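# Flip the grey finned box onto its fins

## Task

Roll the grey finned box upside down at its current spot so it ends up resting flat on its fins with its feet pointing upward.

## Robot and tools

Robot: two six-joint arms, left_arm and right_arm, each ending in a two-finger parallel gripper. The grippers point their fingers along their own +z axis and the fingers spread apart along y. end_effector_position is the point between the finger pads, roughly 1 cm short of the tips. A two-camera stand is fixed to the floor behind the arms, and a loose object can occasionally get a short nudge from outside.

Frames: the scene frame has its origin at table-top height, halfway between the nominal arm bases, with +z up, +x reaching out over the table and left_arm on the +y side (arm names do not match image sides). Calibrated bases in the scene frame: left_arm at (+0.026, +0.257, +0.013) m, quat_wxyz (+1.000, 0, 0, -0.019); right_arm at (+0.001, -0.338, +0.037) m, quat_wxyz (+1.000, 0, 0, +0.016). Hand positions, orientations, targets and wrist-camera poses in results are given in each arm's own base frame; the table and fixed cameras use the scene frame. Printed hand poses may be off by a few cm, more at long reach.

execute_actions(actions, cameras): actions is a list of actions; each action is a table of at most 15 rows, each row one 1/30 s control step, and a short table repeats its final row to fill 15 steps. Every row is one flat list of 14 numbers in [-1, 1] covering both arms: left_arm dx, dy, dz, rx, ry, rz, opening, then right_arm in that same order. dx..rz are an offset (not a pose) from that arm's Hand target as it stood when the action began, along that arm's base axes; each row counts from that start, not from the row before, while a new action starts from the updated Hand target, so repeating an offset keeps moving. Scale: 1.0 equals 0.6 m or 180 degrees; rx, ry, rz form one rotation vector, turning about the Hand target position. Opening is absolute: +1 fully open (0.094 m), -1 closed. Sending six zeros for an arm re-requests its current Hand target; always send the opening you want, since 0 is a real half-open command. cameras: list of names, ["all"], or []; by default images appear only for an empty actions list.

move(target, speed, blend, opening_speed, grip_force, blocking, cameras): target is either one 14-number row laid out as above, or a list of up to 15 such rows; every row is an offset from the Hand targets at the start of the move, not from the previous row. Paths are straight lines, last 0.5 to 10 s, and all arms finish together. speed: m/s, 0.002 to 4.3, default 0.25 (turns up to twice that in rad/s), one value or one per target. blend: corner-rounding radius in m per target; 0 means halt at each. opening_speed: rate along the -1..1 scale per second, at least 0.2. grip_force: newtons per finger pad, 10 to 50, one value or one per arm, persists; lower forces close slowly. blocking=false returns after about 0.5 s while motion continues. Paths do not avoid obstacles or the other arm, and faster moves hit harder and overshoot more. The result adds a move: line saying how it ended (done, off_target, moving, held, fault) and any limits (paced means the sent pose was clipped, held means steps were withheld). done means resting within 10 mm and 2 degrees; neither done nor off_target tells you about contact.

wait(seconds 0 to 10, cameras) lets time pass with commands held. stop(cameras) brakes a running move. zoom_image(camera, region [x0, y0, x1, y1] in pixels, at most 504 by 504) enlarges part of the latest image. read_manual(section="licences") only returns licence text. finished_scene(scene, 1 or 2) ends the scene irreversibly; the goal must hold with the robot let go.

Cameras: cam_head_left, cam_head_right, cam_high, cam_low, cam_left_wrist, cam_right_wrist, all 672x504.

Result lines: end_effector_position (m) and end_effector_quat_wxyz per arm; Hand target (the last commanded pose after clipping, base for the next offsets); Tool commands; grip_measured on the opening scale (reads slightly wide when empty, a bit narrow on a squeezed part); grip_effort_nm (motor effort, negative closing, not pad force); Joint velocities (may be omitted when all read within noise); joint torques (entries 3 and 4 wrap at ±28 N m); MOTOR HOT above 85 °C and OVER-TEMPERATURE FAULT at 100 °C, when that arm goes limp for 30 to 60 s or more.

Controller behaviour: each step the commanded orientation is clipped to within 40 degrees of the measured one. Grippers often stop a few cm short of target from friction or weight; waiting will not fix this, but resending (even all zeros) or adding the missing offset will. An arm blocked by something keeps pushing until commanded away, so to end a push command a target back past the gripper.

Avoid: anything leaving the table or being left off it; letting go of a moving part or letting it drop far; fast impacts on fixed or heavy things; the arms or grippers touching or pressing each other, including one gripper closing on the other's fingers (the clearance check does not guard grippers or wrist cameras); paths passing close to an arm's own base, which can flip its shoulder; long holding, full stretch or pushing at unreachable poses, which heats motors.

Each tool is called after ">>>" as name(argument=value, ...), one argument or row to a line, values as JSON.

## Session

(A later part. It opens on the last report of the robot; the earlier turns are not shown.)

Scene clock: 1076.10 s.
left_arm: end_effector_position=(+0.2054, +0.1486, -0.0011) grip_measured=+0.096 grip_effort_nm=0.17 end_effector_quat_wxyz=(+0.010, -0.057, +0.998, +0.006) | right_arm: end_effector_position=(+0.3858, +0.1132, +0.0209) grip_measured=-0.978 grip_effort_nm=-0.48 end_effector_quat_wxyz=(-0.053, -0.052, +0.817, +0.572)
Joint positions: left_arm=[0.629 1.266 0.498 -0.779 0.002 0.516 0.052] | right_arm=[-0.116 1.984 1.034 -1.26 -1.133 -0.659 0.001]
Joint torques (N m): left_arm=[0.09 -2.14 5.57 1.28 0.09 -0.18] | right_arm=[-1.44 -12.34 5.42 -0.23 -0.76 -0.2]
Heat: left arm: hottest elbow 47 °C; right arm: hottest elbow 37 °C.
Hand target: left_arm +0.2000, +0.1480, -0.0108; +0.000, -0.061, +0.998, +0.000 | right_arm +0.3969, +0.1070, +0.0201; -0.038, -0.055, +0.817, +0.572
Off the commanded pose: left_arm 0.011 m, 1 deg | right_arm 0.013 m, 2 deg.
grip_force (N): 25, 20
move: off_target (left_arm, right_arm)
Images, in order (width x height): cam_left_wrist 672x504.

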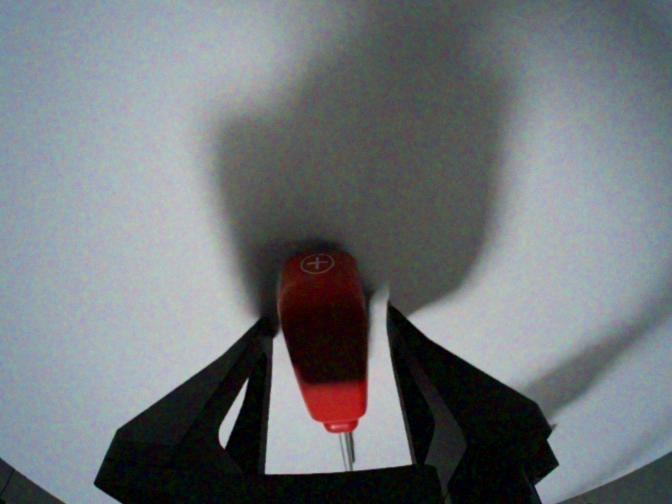

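>>> move(
  target=[
    [0,0,0.3,0,0,0,0.1,0,0,0,0,0,0,-1.0],
    [0.182,-0.38,0.25,-0.3838,-0.0624,0.0217,0.1,0,0,0,0,0,0,-1.0],
    [0.182,-0.38,0.10,-0.3838,-0.0624,0.0217,0.1,0,0,0,0,0,0,-1.0],
  ],
  speed=0.15,
  blend=0.03,
)

>>> move(
  target=[0,0,0,0,0,0,-1.0,0,0,0,0,0,0,-1.0],
  grip_force=[20,20],
  cameras=["all"],
)

Scene clock: 1097.77 s.
left_arm: end_effector_position=(+0.3119, -0.0760, +0.0547) grip_measured=+0.097 grip_effort_nm=0.16 end_effector_quat_wxyz=(+0.069, -0.076, +0.817, -0.568) | right_arm: end_effector_position=(+0.3858, +0.1132, +0.0209) grip_measured=-0.978 grip_effort_nm=-0.49 end_effector_quat_wxyz=(-0.053, -0.052, +0.817, +0.572)
Joint positions: left_arm=[0.295 1.592 0.596 -0.789 1.21 0.257 0.052] | right_arm=[-0.116 1.984 1.034 -1.26 -1.133 -0.659 0.001]
Joint torques (N m): left_arm=[-1.67 -6.01 4.16 0.7 0.83 -0.21] | right_arm=[-1.49 -12.75 5.39 -0.21 -0.74 -0.21]
Heat: left arm: hottest elbow 45 °C; right arm: hottest elbow 36 °C.
Hand target: left_arm +0.3091, -0.0801, +0.0491; +0.057, -0.082, +0.815, -0.571 | right_arm +0.3969, +0.1070, +0.0201; -0.038, -0.055, +0.817, +0.572
Off the commanded pose: left_arm 0.007 m, 2 deg | right_arm 0.013 m, 2 deg.
grip_force (N): 25, 20
move: off_target (right_arm)

Scene clock: 1102.60 s.
left_arm: end_effector_position=(+0.3121, -0.0759, +0.0548) grip_measured=-0.984 grip_effort_nm=-0.45 end_effector_quat_wxyz=(+0.069, -0.077, +0.816, -0.568) | right_arm: end_effector_position=(+0.3858, +0.1132, +0.0209) grip_measured=-0.978 grip_effort_nm=-0.49 end_effector_quat_wxyz=(-0.053, -0.052, +0.817, +0.572)
Joint positions: left_arm=[0.295 1.592 0.596 -0.788 1.21 0.255 0.001] | right_arm=[-0.116 1.984 1.034 -1.26 -1.133 -0.659 0.001]
Joint torques (N m): left_arm=[-1.49 -6.01 4.16 0.7 0.81 -0.24] | right_arm=[-1.32 -11.63 5.38 -0.18 -0.74 -0.24]
Heat: left arm: hottest elbow 45 °C; right arm: hottest elbow 36 °C.
Hand target: left_arm +0.3091, -0.0801, +0.0492; +0.057, -0.082, +0.815, -0.571 | right_arm +0.3969, +0.1070, +0.0201; -0.038, -0.055, +0.817, +0.572
Off the commanded pose: left_arm 0.008 m, 2 deg | right_arm 0.013 m, 2 deg.
grip_force (N): 20, 20
move: off_target (right_arm)

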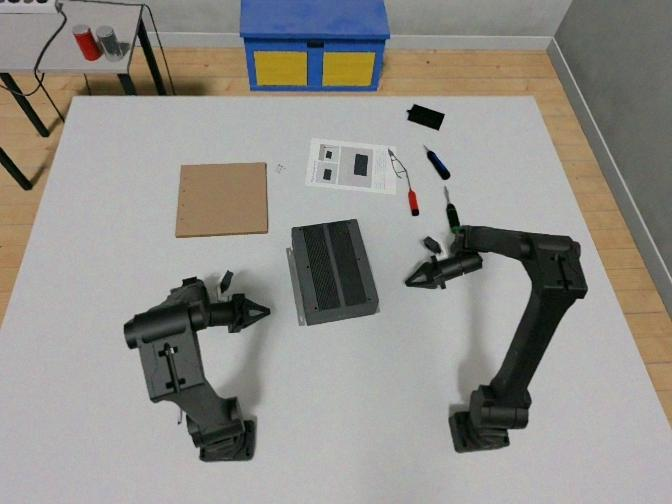

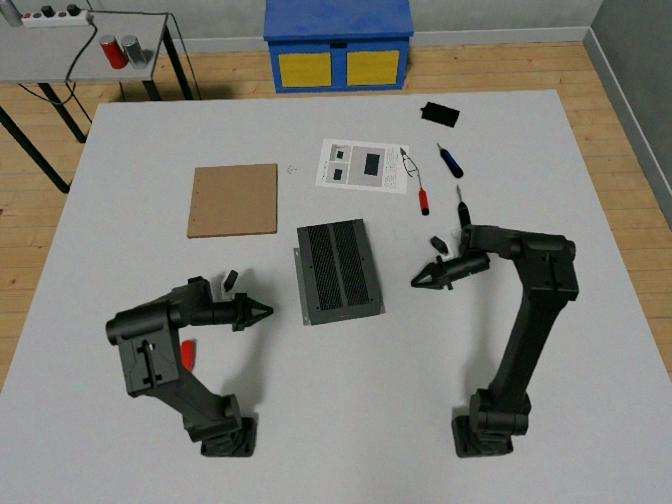

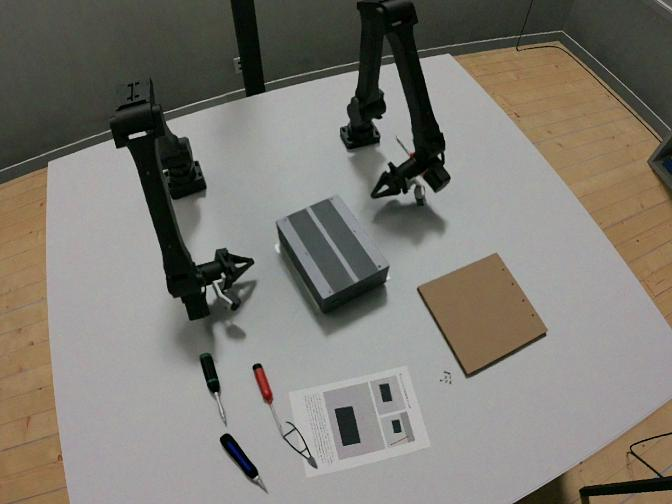

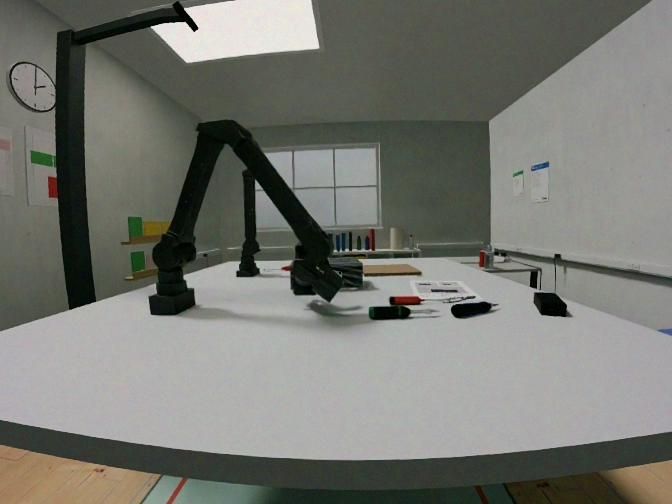

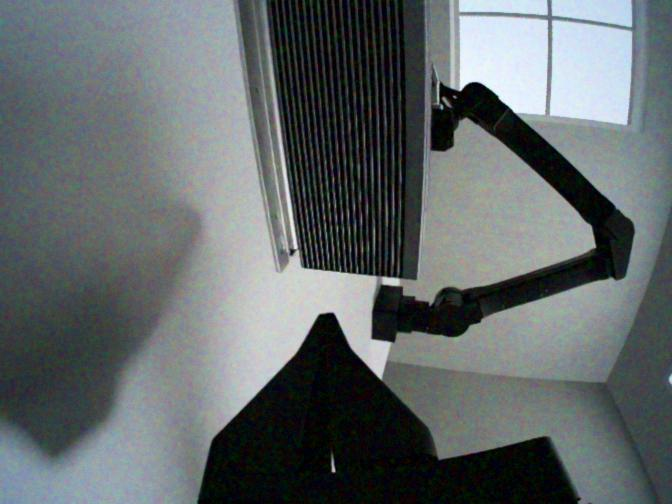

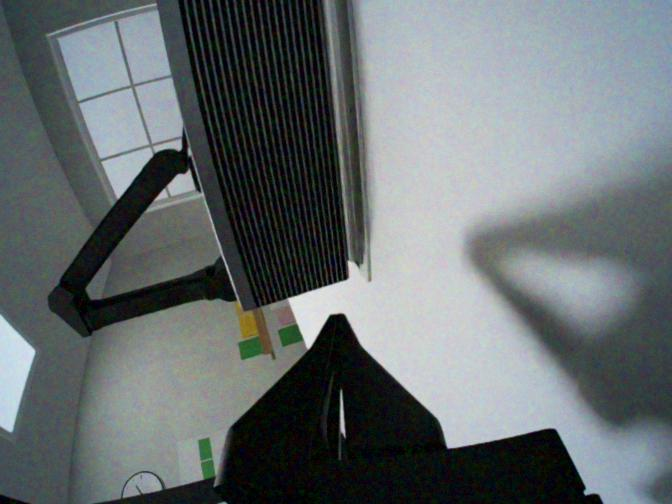

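>>> execute_actions(
  actions=[],
)

Scene clock: 1134.20 s.
left_arm: end_effector_position=(+0.3121, -0.0759, +0.0548) grip_measured=-0.984 grip_effort_nm=-0.45 end_effector_quat_wxyz=(+0.069, -0.077, +0.816, -0.568) | right_arm: end_effector_position=(+0.3858, +0.1132, +0.0209) grip_measured=-0.978 grip_effort_nm=-0.49 end_effector_quat_wxyz=(-0.053, -0.052, +0.817, +0.572)
Joint positions: left_arm=[0.295 1.592 0.596 -0.788 1.21 0.255 0.001] | right_arm=[-0.116 1.984 1.034 -1.26 -1.133 -0.659 0.001]
Joint velocities: within noise
Joint torques (N m): left_arm=[-1.55 -6.01 4.15 0.69 0.83 -0.25] | right_arm=[-1.55 -12.51 5.38 -0.12 -0.73 -0.21]
Heat: left arm: hottest elbow 42 °C; right arm: hottest elbow 35 °C.
Hand target: left_arm +0.3091, -0.0801, +0.0492; +0.057, -0.082, +0.815, -0.571 | right_arm +0.3969, +0.1070, +0.0201; -0.038, -0.055, +0.817, +0.572
Tool commands: left_gripper/opening=-1.0 right_gripper/opening=-1.0
Off the commanded pose: left_arm 0.008 m, 2 deg | right_arm 0.013 m, 2 deg.
grip_force (N): 20, 20

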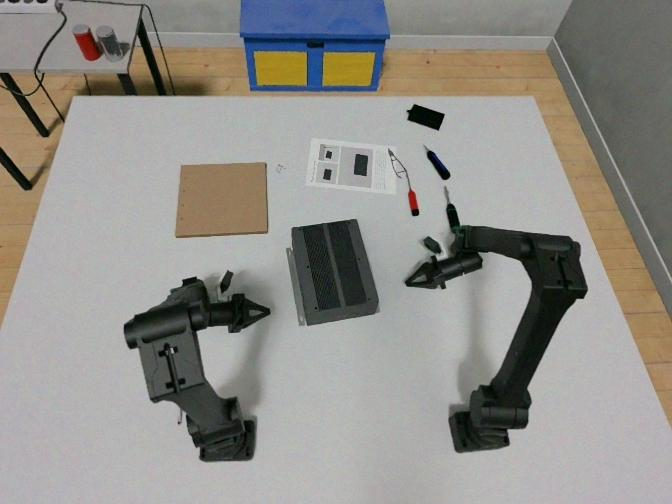

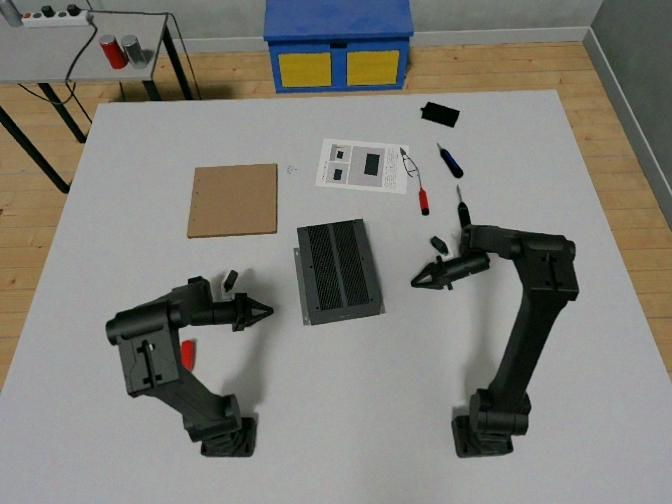

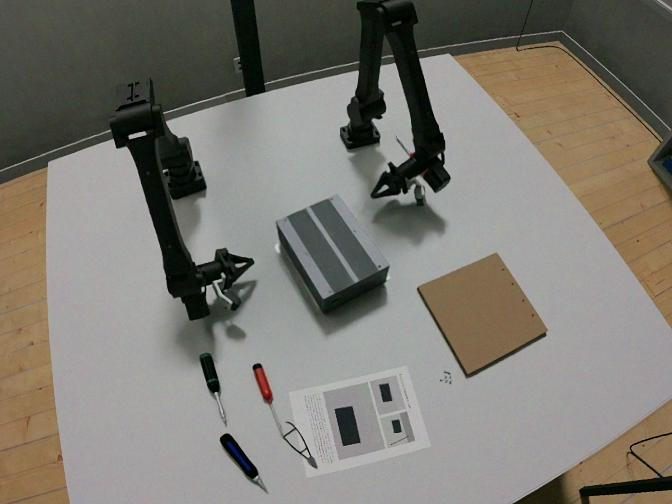

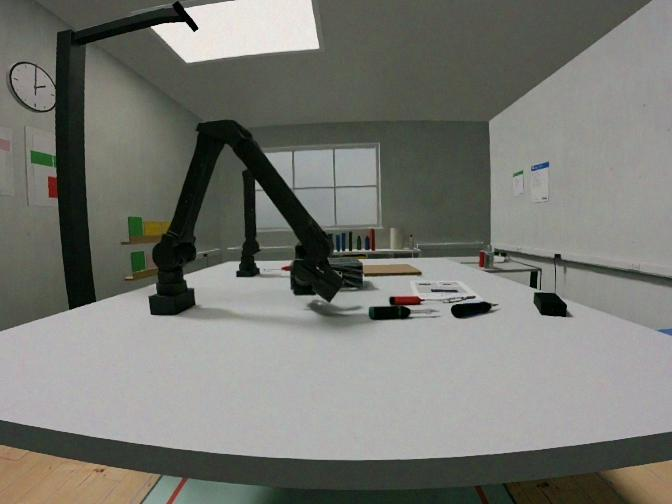

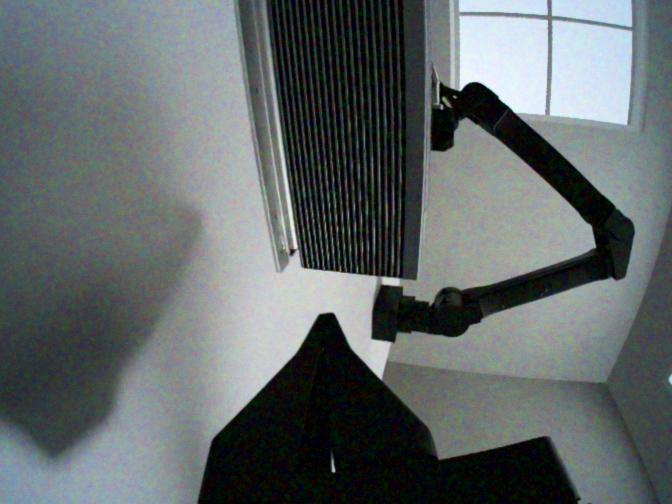

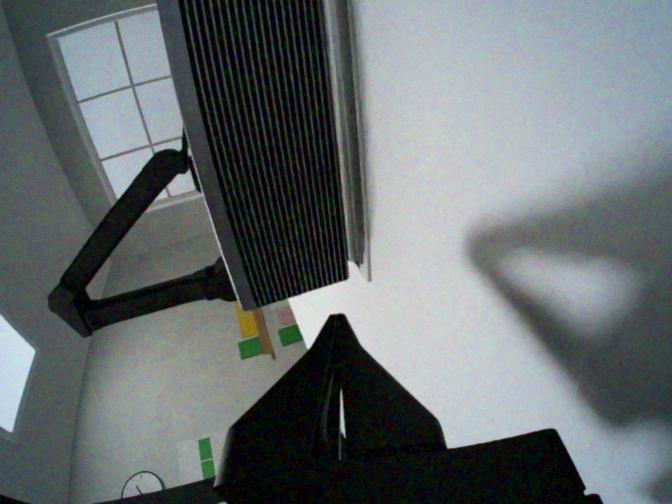

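>>> move(
  target=[0.0155,-0.1342,-0.02,0,0,0,-1, 0.0052,0.0917,-0.0117,0,0,0,-1],
  speed=0.08,
  cameras=["cam_left_wrist","cam_right_wrist","cam_head_left"],
)

Scene clock: 1185.50 s.
left_arm: end_effector_position=(+0.3190, -0.1575, +0.0331) grip_measured=-0.984 grip_effort_nm=-0.45 end_effector_quat_wxyz=(+0.053, -0.087, +0.815, -0.571) | right_arm: end_effector_position=(+0.3994, +0.1567, +0.0072) grip_measured=-0.978 grip_effort_nm=-0.48 end_effector_quat_wxyz=(-0.042, -0.047, +0.818, +0.572)
Joint positions: left_arm=[0.011 1.592 0.44 0.054 1.175 -0.519 0.001] | right_arm=[-0.012 1.976 1 -0.967 -1.195 -0.382 0.001]
Joint torques (N m): left_arm=[-1.67 -8.35 3.95 1.83 0.5 -0.26] | right_arm=[-0.09 -14.8 3.71 0.18 -0.85 -0.04]
Heat: left arm: hottest elbow 40 °C; right arm: hottest elbow 35 °C.
Hand target: left_arm +0.3185, -0.1605, +0.0371; +0.058, -0.082, +0.815, -0.571 | right_arm +0.4001, +0.1619, +0.0132; -0.038, -0.055, +0.817, +0.572
Off the commanded pose: left_arm 0.005 m, 1 deg | right_arm 0.008 m, 1 deg.
grip_force (N): 20, 20
move: done
Images, in order (width x height): cam_head_left 672x504, cam_left_wrist 672x504, cam_right_wrist 672x504.

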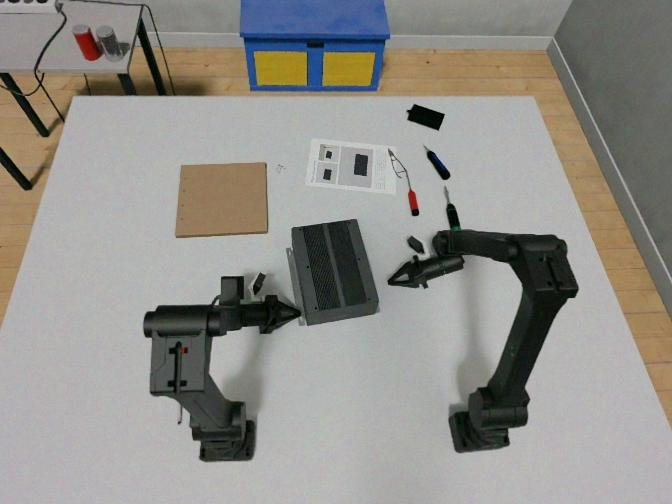

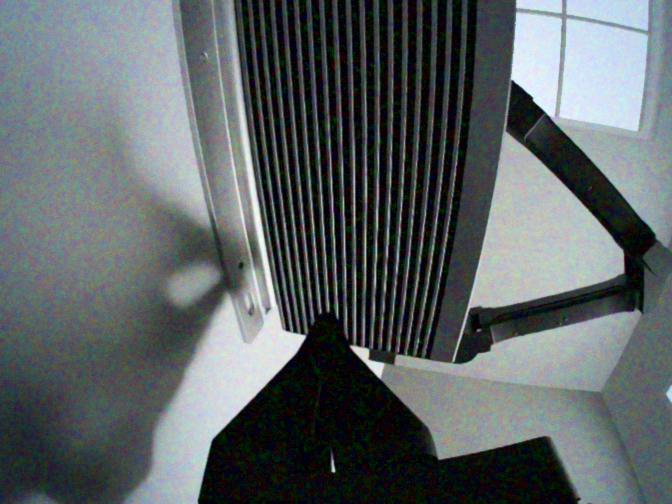

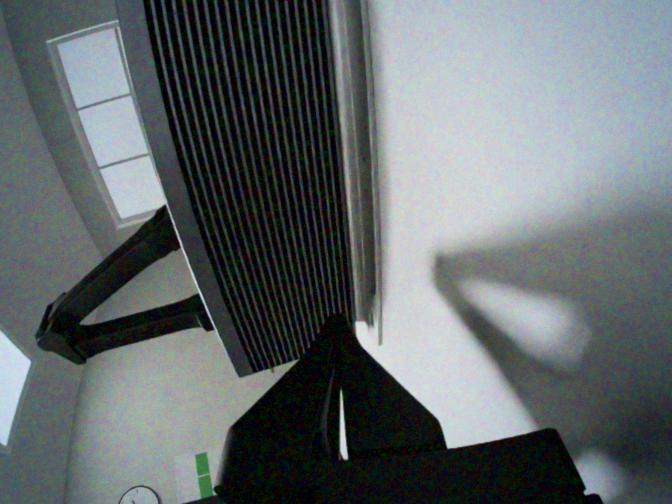

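>>> move(
  target=[0.009,-0.023,0.0248,0,0,0,-1, -0.0212,0.0435,0.0197,0,0,0,-1],
  speed=0.05,
  cameras=["cam_left_wrist","cam_right_wrist","cam_head_left"],
)

Scene clock: 1198.17 s.
left_arm: end_effector_position=(+0.3231, -0.1700, +0.0462) grip_measured=-0.984 grip_effort_nm=-0.45 end_effector_quat_wxyz=(+0.052, -0.090, +0.816, -0.569) | right_arm: end_effector_position=(+0.3872, +0.1828, +0.0190) grip_measured=-0.978 grip_effort_nm=-0.48 end_effector_quat_wxyz=(-0.042, -0.047, +0.818, +0.572)
Joint positions: left_arm=[-0.033 1.545 0.44 0.094 1.148 -0.621 0.001] | right_arm=[0.052 1.902 0.93 -0.81 -1.212 -0.21 0.001]
Joint torques (N m): left_arm=[-1.96 -8.23 4.64 2.19 0.58 -0.24] | right_arm=[0.73 -13.68 4.08 0.5 -0.85 -0.05]
Heat: left arm: hottest elbow 40 °C; right arm: hottest elbow 34 °C.
Hand target: left_arm +0.3239, -0.1744, +0.0521; +0.057, -0.082, +0.815, -0.571 | right_arm +0.3874, +0.1881, +0.0249; -0.038, -0.055, +0.818, +0.572
Off the commanded pose: left_arm 0.007 m, 1 deg | right_arm 0.008 m, 1 deg.
grip_force (N): 20, 20
move: done
Images, in order (width x height): cam_head_left 672x504, cam_left_wrist 672x504, cam_right_wrist 672x504.

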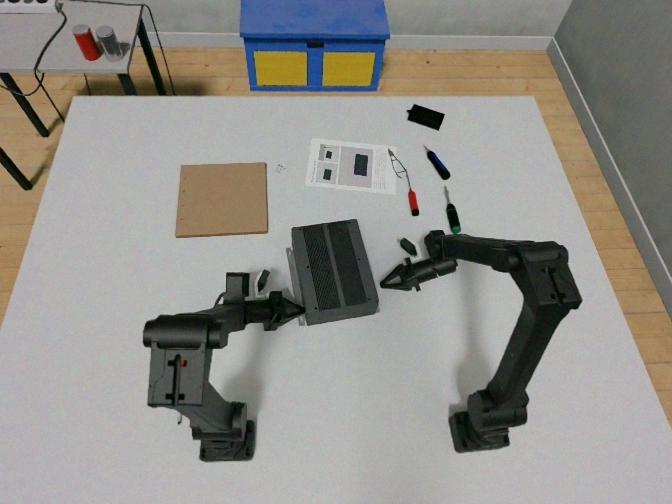

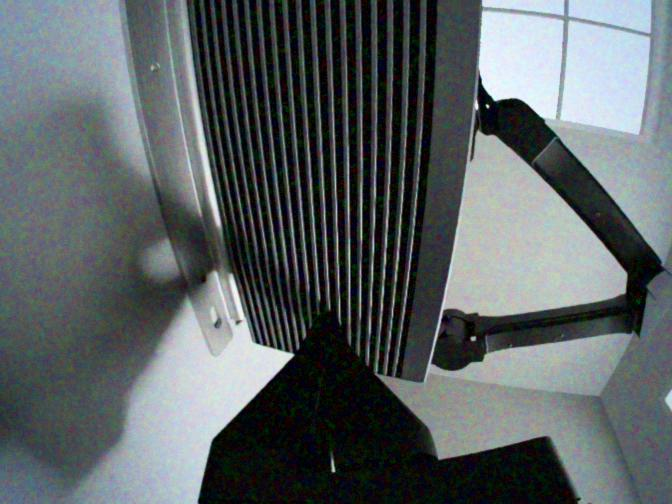

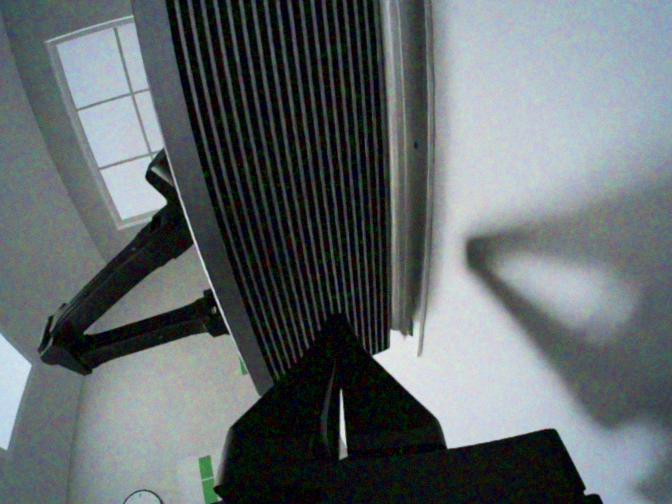

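>>> move(
  target=[0.0021,-0.0098,0,0,0,0,-1, -0.0014,0.0099,0,0,0,0,-1],
  speed=0.03,
  cameras=[],
)

>>> move(
  target=[0.0021,-0.0098,0,0,0,0,-1, -0.0014,0.0099,0,0,0,0,-1],
  speed=0.03,
  cameras=["cam_left_wrist","cam_right_wrist"],
)

Scene clock: 1205.10 s.
left_arm: end_effector_position=(+0.3247, -0.1701, +0.0462) grip_measured=-0.984 grip_effort_nm=-0.45 end_effector_quat_wxyz=(+0.055, -0.097, +0.815, -0.568) | right_arm: end_effector_position=(+0.3866, +0.1882, +0.0189) grip_measured=-0.978 grip_effort_nm=-0.48 end_effector_quat_wxyz=(-0.041, -0.047, +0.818, +0.571)
Joint positions: left_arm=[-0.035 1.545 0.432 0.131 1.139 -0.657 0.001] | right_arm=[0.065 1.895 0.92 -0.769 -1.214 -0.169 0.001]
Joint torques (N m): left_arm=[-3.31 -7.88 5 2.32 0.47 -0.27] | right_arm=[0.56 -13.63 4.21 0.7 -0.85 -0.05]
Heat: left arm: hottest elbow 40 °C; right arm: hottest elbow 34 °C.
Hand target: left_arm +0.3252, -0.1803, +0.0520; +0.057, -0.082, +0.815, -0.571 | right_arm +0.3866, +0.1940, +0.0251; -0.038, -0.055, +0.817, +0.572
Off the commanded pose: left_arm 0.012 m, 2 deg | right_arm 0.008 m, 1 deg.
grip_force (N): 20, 20
move: off_target (left_arm)
No camera images: "cameras" was empty.

Scene clock: 1206.30 s.
left_arm: end_effector_position=(+0.3259, -0.1764, +0.0467) grip_measured=-0.984 grip_effort_nm=-0.45 end_effector_quat_wxyz=(+0.056, -0.097, +0.816, -0.567) | right_arm: end_effector_position=(+0.3858, +0.1942, +0.0188) grip_measured=-0.978 grip_effort_nm=-0.49 end_effector_quat_wxyz=(-0.042, -0.047, +0.819, +0.571)
Joint positions: left_arm=[-0.058 1.545 0.43 0.169 1.122 -0.694 0.001] | right_arm=[0.08 1.889 0.91 -0.726 -1.216 -0.127 0.001]
Joint torques (N m): left_arm=[-3.19 -7.53 5.07 2.44 0.65 -0.24] | right_arm=[0.91 -14.27 4.22 0.68 -0.86 -0.05]
Heat: left arm: hottest elbow 40 °C; right arm: hottest elbow 34 °C.
Hand target: left_arm +0.3263, -0.1862, +0.0520; +0.057, -0.082, +0.815, -0.571 | right_arm +0.3857, +0.2000, +0.0250; -0.038, -0.055, +0.817, +0.572
Off the commanded pose: left_arm 0.011 m, 2 deg | right_arm 0.008 m, 1 deg.
grip_force (N): 20, 20
move: off_target (left_arm)
Images, in order (width x height): cam_left_wrist 672x504, cam_right_wrist 672x504.

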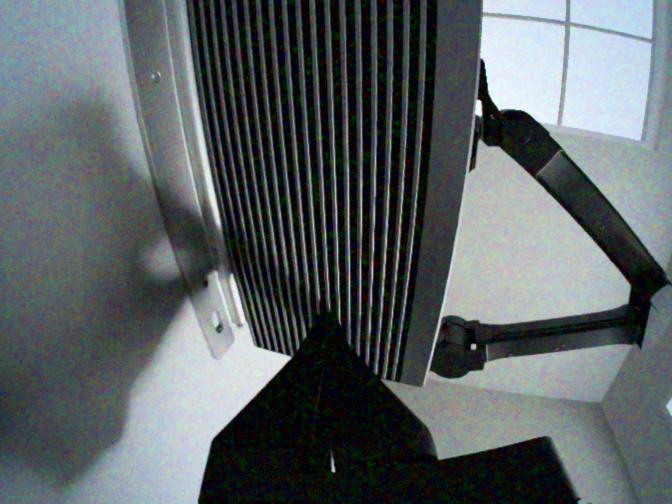

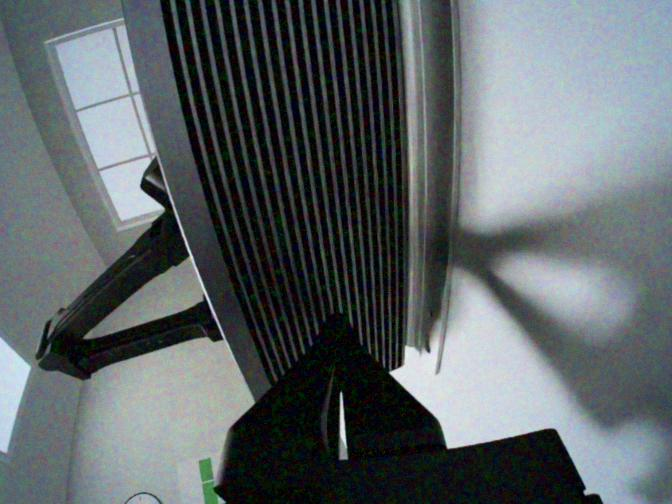

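>>> move(
  target=[0,0,0,0,0,0,-1, -0.0014,0.0099,0,0,0,0,-1],
  speed=0.03,
  cameras=[],
)

>>> move(
  target=[0,0,0,0,0,0,-1, -0.0014,0.0099,0,0,0,0,-1],
  speed=0.03,
  cameras=["cam_left_wrist","cam_right_wrist","cam_head_left"],
)

Scene clock: 1213.43 s.
left_arm: end_effector_position=(+0.3259, -0.1764, +0.0467) grip_measured=-0.984 grip_effort_nm=-0.46 end_effector_quat_wxyz=(+0.056, -0.097, +0.816, -0.567) | right_arm: end_effector_position=(+0.3849, +0.2000, +0.0187) grip_measured=-0.978 grip_effort_nm=-0.49 end_effector_quat_wxyz=(-0.042, -0.047, +0.819, +0.571)
Joint positions: left_arm=[-0.058 1.545 0.43 0.169 1.122 -0.695 0.001] | right_arm=[0.095 1.883 0.901 -0.683 -1.217 -0.085 0.001]
Joint torques (N m): left_arm=[-3.19 -7.36 5.08 2.5 0.65 -0.27] | right_arm=[0.38 -14.15 4 0.76 -0.83 -0.03]
Heat: left arm: hottest elbow 40 °C; right arm: hottest elbow 34 °C.
Hand target: left_arm +0.3263, -0.1862, +0.0520; +0.057, -0.082, +0.815, -0.571 | right_arm +0.3848, +0.2059, +0.0249; -0.038, -0.055, +0.817, +0.572
Off the commanded pose: left_arm 0.011 m, 2 deg | right_arm 0.009 m, 1 deg.
grip_force (N): 20, 20
move: off_target (left_arm)
No camera images: "cameras" was empty.

Scene clock: 1214.53 s.
left_arm: end_effector_position=(+0.3259, -0.1764, +0.0467) grip_measured=-0.984 grip_effort_nm=-0.45 end_effector_quat_wxyz=(+0.056, -0.097, +0.816, -0.567) | right_arm: end_effector_position=(+0.3847, +0.2036, +0.0180) grip_measured=-0.978 grip_effort_nm=-0.48 end_effector_quat_wxyz=(-0.041, -0.044, +0.819, +0.571)
Joint positions: left_arm=[-0.058 1.545 0.43 0.169 1.122 -0.695 0.001] | right_arm=[0.103 1.878 0.89 -0.64 -1.217 -0.043 0.001]
Joint torques (N m): left_arm=[-3.14 -7.53 5.04 2.48 0.64 -0.27] | right_arm=[1.2 -13.92 4.37 0.81 -0.86 -0.01]
Heat: left arm: hottest elbow 40 °C; right arm: hottest elbow 34 °C.
Hand target: left_arm +0.3263, -0.1862, +0.0520; +0.057, -0.082, +0.815, -0.571 | right_arm +0.3841, +0.2118, +0.0250; -0.038, -0.055, +0.817, +0.572
Off the commanded pose: left_arm 0.011 m, 2 deg | right_arm 0.011 m, 1 deg.
grip_force (N): 20, 20
move: off_target (left_arm, right_arm)
Images, in order (width x height): cam_head_left 672x504, cam_left_wrist 672x504, cam_right_wrist 672x504.

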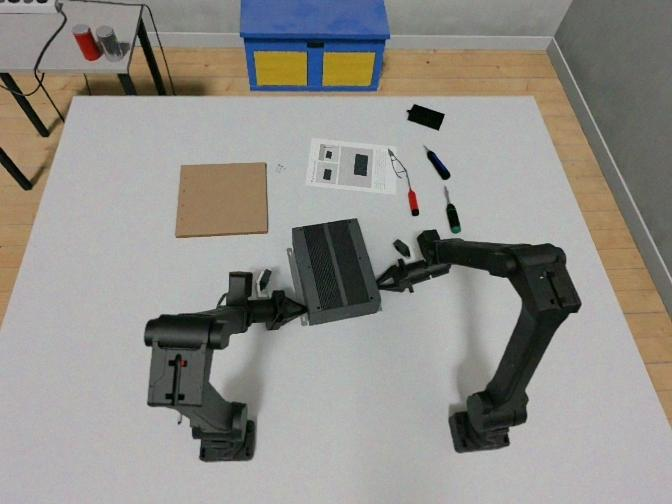

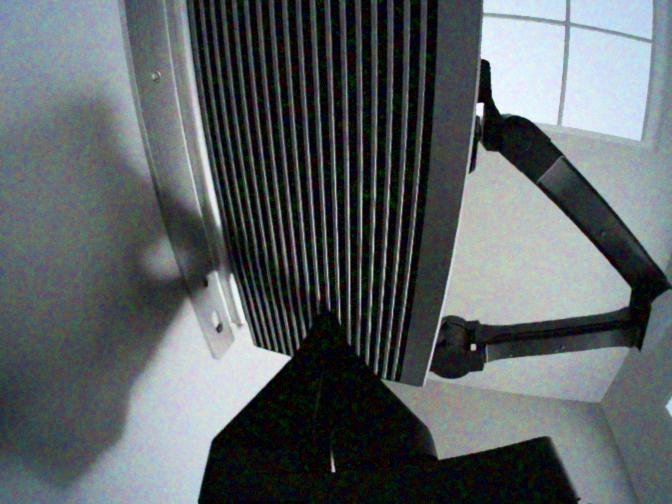

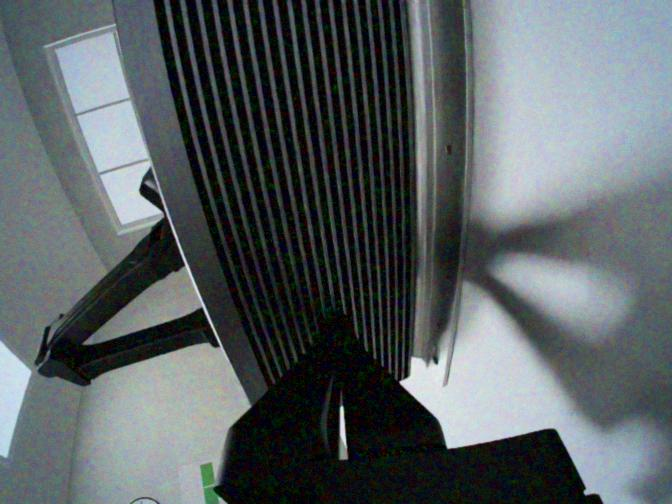

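>>> move(
  target=[0.0035,-0.0163,0,0,0,0,-1, -0.0024,0.0165,0,0,0,0,-1],
  speed=0.03,
  cameras=[],
)

>>> move(
  target=[0.0035,-0.0163,0,0,0,0,-1, -0.0024,0.0165,0,0,0,0,-1],
  speed=0.03,
  cameras=["cam_left_wrist","cam_right_wrist","cam_head_left"],
)

Scene clock: 1220.77 s.
left_arm: end_effector_position=(+0.3267, -0.1779, +0.0468) grip_measured=-0.984 grip_effort_nm=-0.45 end_effector_quat_wxyz=(+0.059, -0.106, +0.815, -0.567) | right_arm: end_effector_position=(+0.3860, +0.2038, +0.0180) grip_measured=-0.978 grip_effort_nm=-0.48 end_effector_quat_wxyz=(-0.035, -0.034, +0.821, +0.569)
Joint positions: left_arm=[-0.065 1.545 0.418 0.221 1.11 -0.746 0.001] | right_arm=[0.104 1.866 0.872 -0.577 -1.213 0.02 0.001]
Joint torques (N m): left_arm=[-5.3 -6.83 5.86 2.73 0.37 -0.26] | right_arm=[2.84 -13.04 4.53 1.22 -1.01 0]
Heat: left arm: hottest elbow 40 °C; right arm: hottest elbow 34 °C.
Hand target: left_arm +0.3285, -0.1960, +0.0520; +0.057, -0.082, +0.815, -0.571 | right_arm +0.3825, +0.2218, +0.0250; -0.038, -0.055, +0.817, +0.572
Off the commanded pose: left_arm 0.019 m, 3 deg | right_arm 0.019 m, 2 deg.
grip_force (N): 20, 20
move: off_target (left_arm, right_arm)
No camera images: "cameras" was empty.

Scene clock: 1221.93 s.
left_arm: end_effector_position=(+0.3282, -0.1809, +0.0471) grip_measured=-0.984 grip_effort_nm=-0.45 end_effector_quat_wxyz=(+0.062, -0.114, +0.814, -0.566) | right_arm: end_effector_position=(+0.3908, +0.2031, +0.0181) grip_measured=-0.978 grip_effort_nm=-0.48 end_effector_quat_wxyz=(-0.025, -0.027, +0.824, +0.565)
Joint positions: left_arm=[-0.078 1.545 0.41 0.27 1.091 -0.795 0.001] | right_arm=[0.103 1.854 0.859 -0.51 -1.202 0.081 0.001]
Joint torques (N m): left_arm=[-6.59 -5.95 6.52 2.97 0.31 -0.29] | right_arm=[4.95 -12.98 4.48 1.11 -1.49 0.01]
Heat: left arm: hottest elbow 40 °C; right arm: hottest elbow 34 °C.
Hand target: left_arm +0.3305, -0.2058, +0.0520; +0.057, -0.082, +0.815, -0.571 | right_arm +0.3811, +0.2317, +0.0250; -0.038, -0.055, +0.817, +0.572
Off the commanded pose: left_arm 0.025 m, 4 deg | right_arm 0.031 m, 4 deg.
grip_force (N): 20, 20
move: off_target (left_arm, right_arm)
Images, in order (width x height): cam_head_left 672x504, cam_left_wrist 672x504, cam_right_wrist 672x504.

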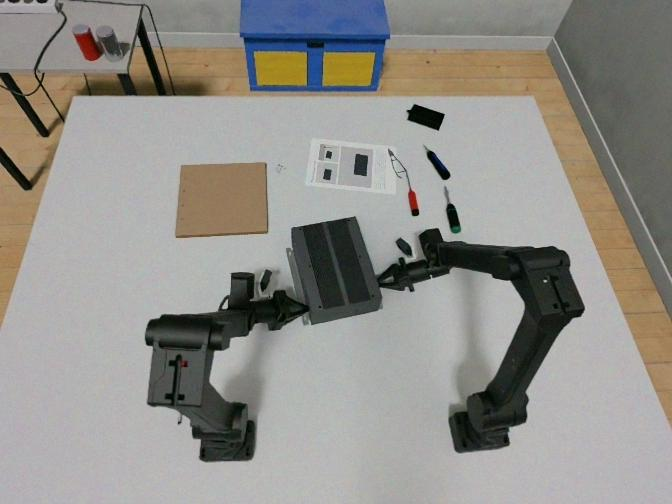

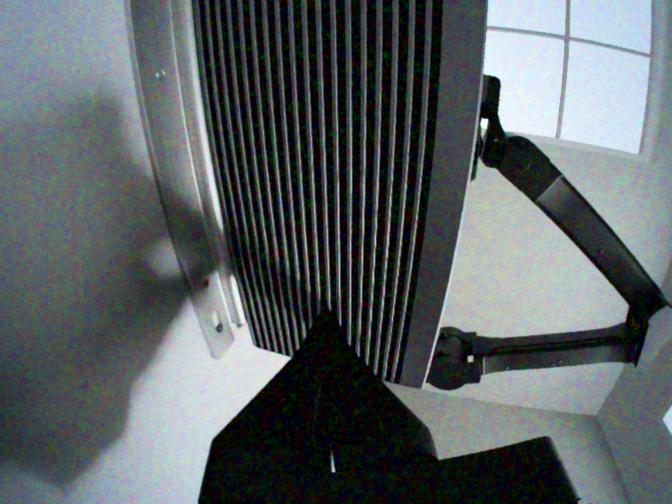

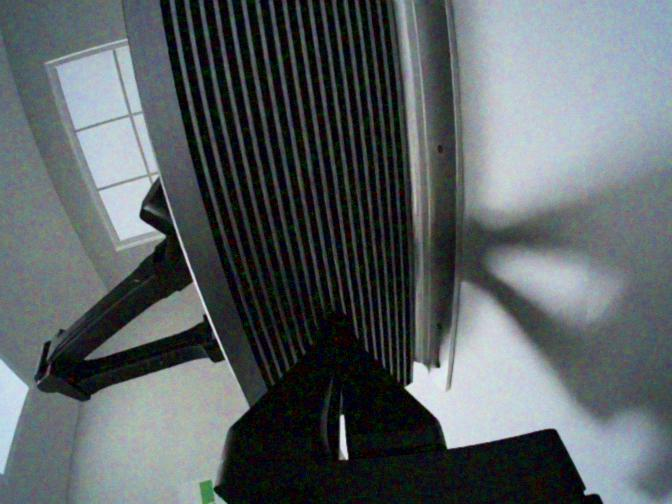

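>>> move(
  target=[-0.006,-0.0163,0,0,0,0,-1, -0.015,0.025,0,0,0,0,-1],
  speed=0.03,
  cameras=[],
)

>>> move(
  target=[-0.006,-0.0163,0,0,0,0,-1, -0.01,0.02,0,0,0,0,-1],
  speed=0.03,
  cameras=["cam_left_wrist","cam_right_wrist","cam_head_left"],
)

Scene clock: 1238.03 s.
left_arm: end_effector_position=(+0.3287, -0.1831, +0.0472) grip_measured=-0.984 grip_effort_nm=-0.45 end_effector_quat_wxyz=(+0.069, -0.120, +0.813, -0.566) | right_arm: end_effector_position=(+0.3929, +0.2024, +0.0181) grip_measured=-0.978 grip_effort_nm=-0.49 end_effector_quat_wxyz=(-0.010, -0.015, +0.827, +0.562)
Joint positions: left_arm=[-0.089 1.545 0.396 0.329 1.071 -0.842 0.001] | right_arm=[0.103 1.832 0.823 -0.395 -1.187 0.178 0.001]
Joint torques (N m): left_arm=[-8.35 -6.12 6.41 2.8 0.21 -0.3] | right_arm=[7.24 -12.57 4.14 1.2 -1.86 0.05]
Heat: left arm: hottest elbow 41 °C; right arm: hottest elbow 34 °C.
Hand target: left_arm +0.3270, -0.2156, +0.0520; +0.057, -0.082, +0.815, -0.571 | right_arm +0.3722, +0.2467, +0.0250; -0.038, -0.055, +0.818, +0.572
Off the commanded pose: left_arm 0.033 m, 5 deg | right_arm 0.049 m, 6 deg.
grip_force (N): 20, 20
move: off_target (left_arm, right_arm)
No camera images: "cameras" was empty.

Scene clock: 1239.33 s.
left_arm: end_effector_position=(+0.3290, -0.1857, +0.0476) grip_measured=-0.984 grip_effort_nm=-0.45 end_effector_quat_wxyz=(+0.077, -0.127, +0.813, -0.563) | right_arm: end_effector_position=(+0.3955, +0.2016, +0.0181) grip_measured=-0.978 grip_effort_nm=-0.49 end_effector_quat_wxyz=(+0.002, -0.006, +0.830, +0.558)
Joint positions: left_arm=[-0.103 1.54 0.382 0.38 1.043 -0.885 0.001] | right_arm=[0.103 1.818 0.799 -0.312 -1.171 0.249 0.001]
Joint torques (N m): left_arm=[-9.88 -5.71 6.49 2.74 0.43 -0.3] | right_arm=[10.11 -12.4 3.96 1.4 -2.28 0.02]
Heat: left arm: hottest elbow 41 °C; right arm: hottest elbow 34 °C.
Hand target: left_arm +0.3234, -0.2252, +0.0521; +0.057, -0.082, +0.815, -0.571 | right_arm +0.3660, +0.2587, +0.0249; -0.038, -0.055, +0.817, +0.572
Off the commanded pose: left_arm 0.040 m, 6 deg | right_arm 0.065 m, 8 deg.
grip_force (N): 20, 20
move: off_target (left_arm, right_arm)
Images, in order (width x height): cam_head_left 672x504, cam_left_wrist 672x504, cam_right_wrist 672x504.

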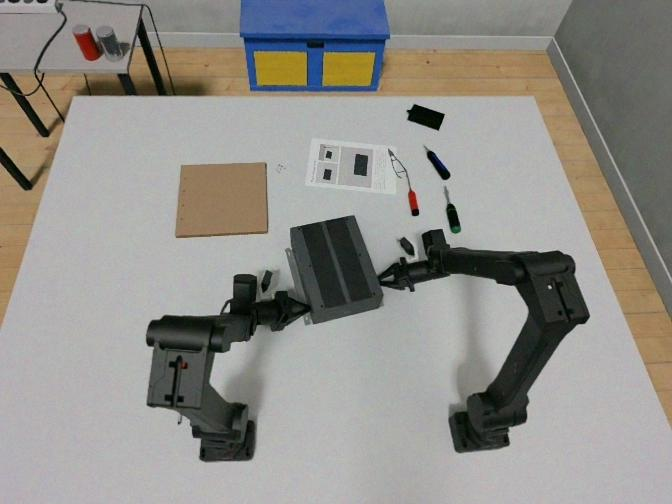

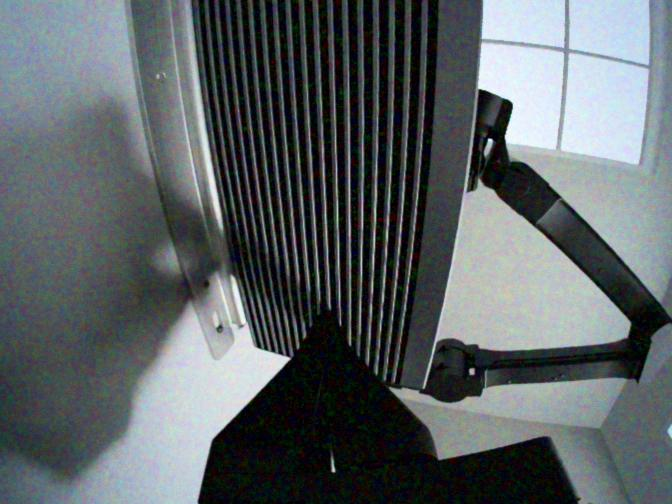

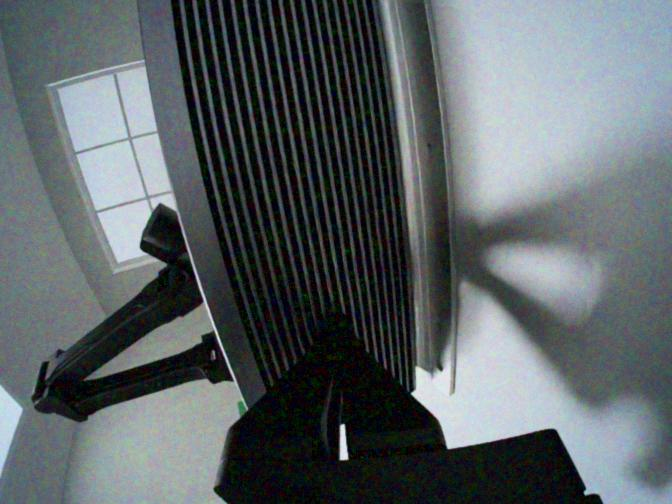

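>>> move(
  target=[0,0,0.033,0,0,0,-1, 0,0,0.033,0,0,0,-1],
  speed=0.03,
  cameras=["cam_left_wrist","cam_right_wrist","cam_high"],
)

Scene clock: 1244.47 s.
left_arm: end_effector_position=(+0.3236, -0.1895, +0.0487) grip_measured=-0.984 grip_effort_nm=-0.45 end_effector_quat_wxyz=(+0.067, -0.136, +0.821, -0.551) | right_arm: end_effector_position=(+0.3951, +0.1997, +0.0189) grip_measured=-0.978 grip_effort_nm=-0.49 end_effector_quat_wxyz=(+0.001, -0.001, +0.837, +0.547)
Joint positions: left_arm=[-0.125 1.501 0.38 0.313 1.01 -0.89 0.001] | right_arm=[0.103 1.804 0.799 -0.334 -1.146 0.25 0.001]
Joint torques (N m): left_arm=[-8.41 -8.35 7.69 2.19 1.7 -0.27] | right_arm=[9.52 -14.86 4.21 0.2 -3.39 0.07]
Heat: left arm: hottest elbow 41 °C; right arm: hottest elbow 34 °C.
Hand target: left_arm +0.3233, -0.2253, +0.0718; +0.057, -0.082, +0.815, -0.571 | right_arm +0.3661, +0.2587, +0.0448; -0.038, -0.055, +0.817, +0.572
Off the commanded pose: left_arm 0.043 m, 7 deg | right_arm 0.071 m, 8 deg.
grip_force (N): 20, 20
move: off_target (left_arm, right_arm)
Images, in order (width x height): cam_high 672x504, cam_left_wrist 672x504, cam_right_wrist 672x504.

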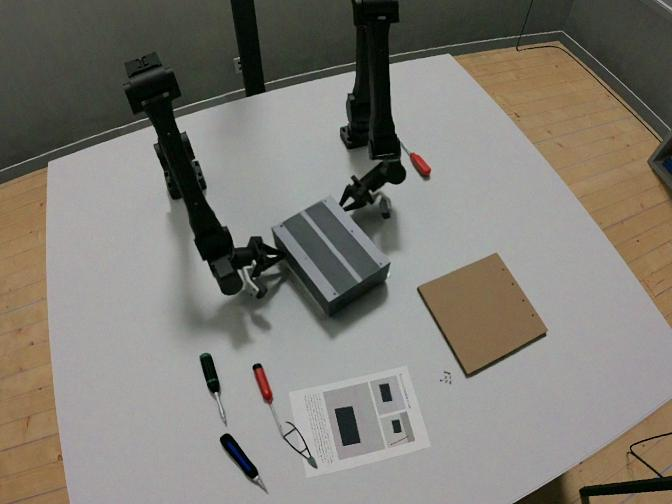

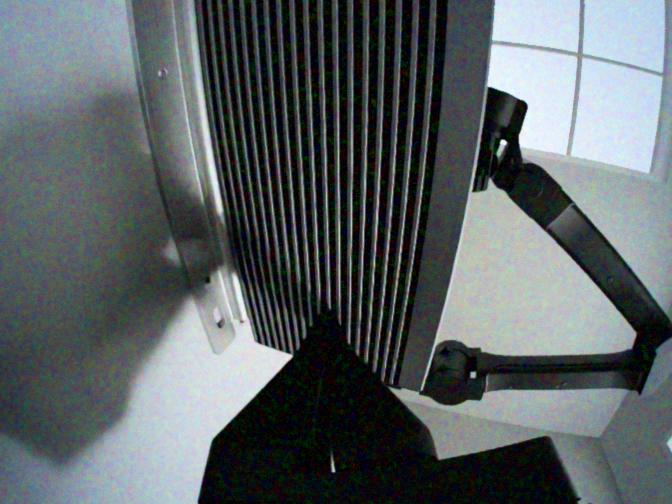

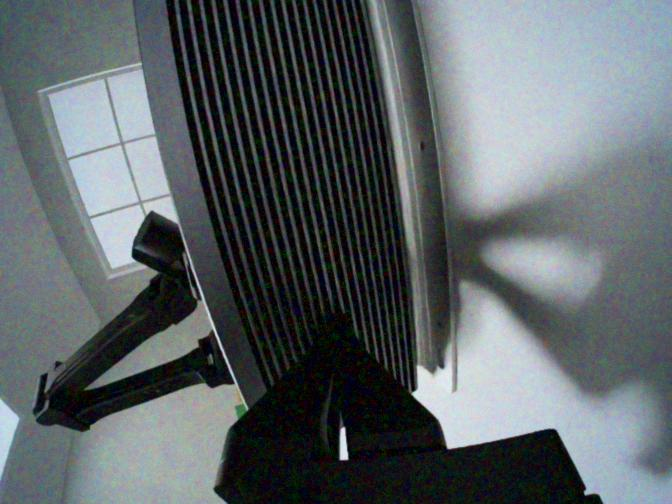

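>>> move(
  target=[0,0,0.033,0,0,0,-1, 0,0,0.033,0,0,0,-1],
  speed=0.03,
  cameras=["cam_left_wrist","cam_right_wrist","cam_high"],
)

Scene clock: 1250.10 s.
left_arm: end_effector_position=(+0.3107, -0.1953, +0.0531) grip_measured=-0.984 grip_effort_nm=-0.45 end_effector_quat_wxyz=(+0.040, -0.143, +0.827, -0.543) | right_arm: end_effector_position=(+0.3894, +0.1979, +0.0217) grip_measured=-0.978 grip_effort_nm=-0.49 end_effector_quat_wxyz=(-0.013, +0.009, +0.842, +0.539)
Joint positions: left_arm=[-0.148 1.447 0.38 0.206 1.004 -0.893 0.001] | right_arm=[0.103 1.786 0.799 -0.392 -1.129 0.246 0.001]
Joint torques (N m): left_arm=[-6.48 -9.7 9.01 2.8 1.93 -0.28] | right_arm=[9.93 -17.03 5.05 0.17 -4.18 0.08]
Heat: left arm: hottest elbow 41 °C; right arm: hottest elbow 34 °C.
Hand target: left_arm +0.3233, -0.2253, +0.0916; +0.057, -0.082, +0.815, -0.571 | right_arm +0.3660, +0.2587, +0.0645; -0.038, -0.055, +0.817, +0.572
Off the commanded pose: left_arm 0.050 m, 8 deg | right_arm 0.078 m, 9 deg.
grip_force (N): 20, 20
move: off_target (left_arm, right_arm)
Images, in order (width x height): cam_high 672x504, cam_left_wrist 672x504, cam_right_wrist 672x504.

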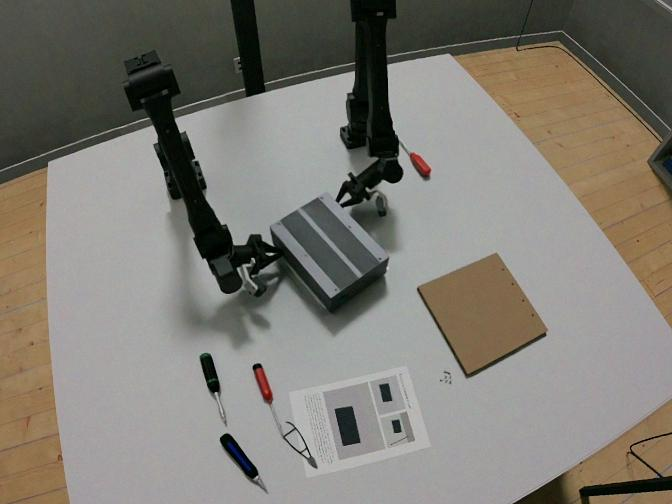

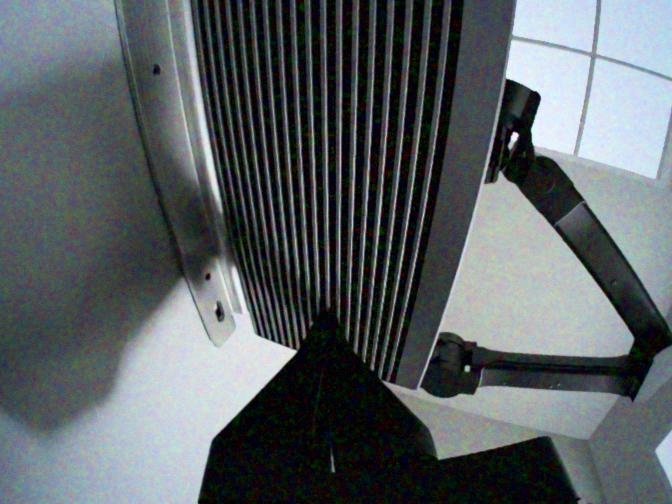

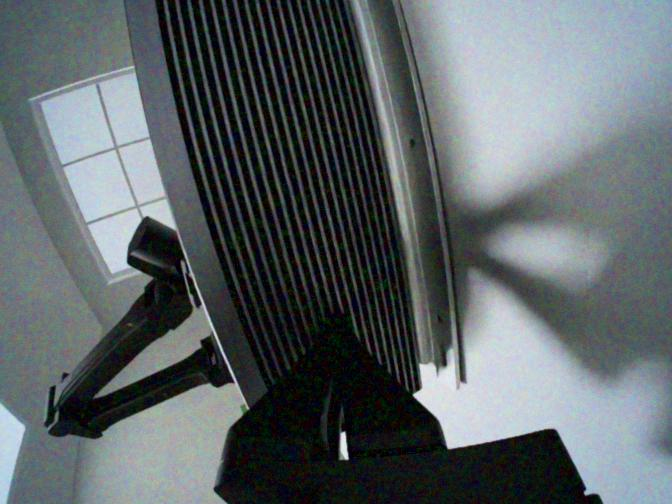

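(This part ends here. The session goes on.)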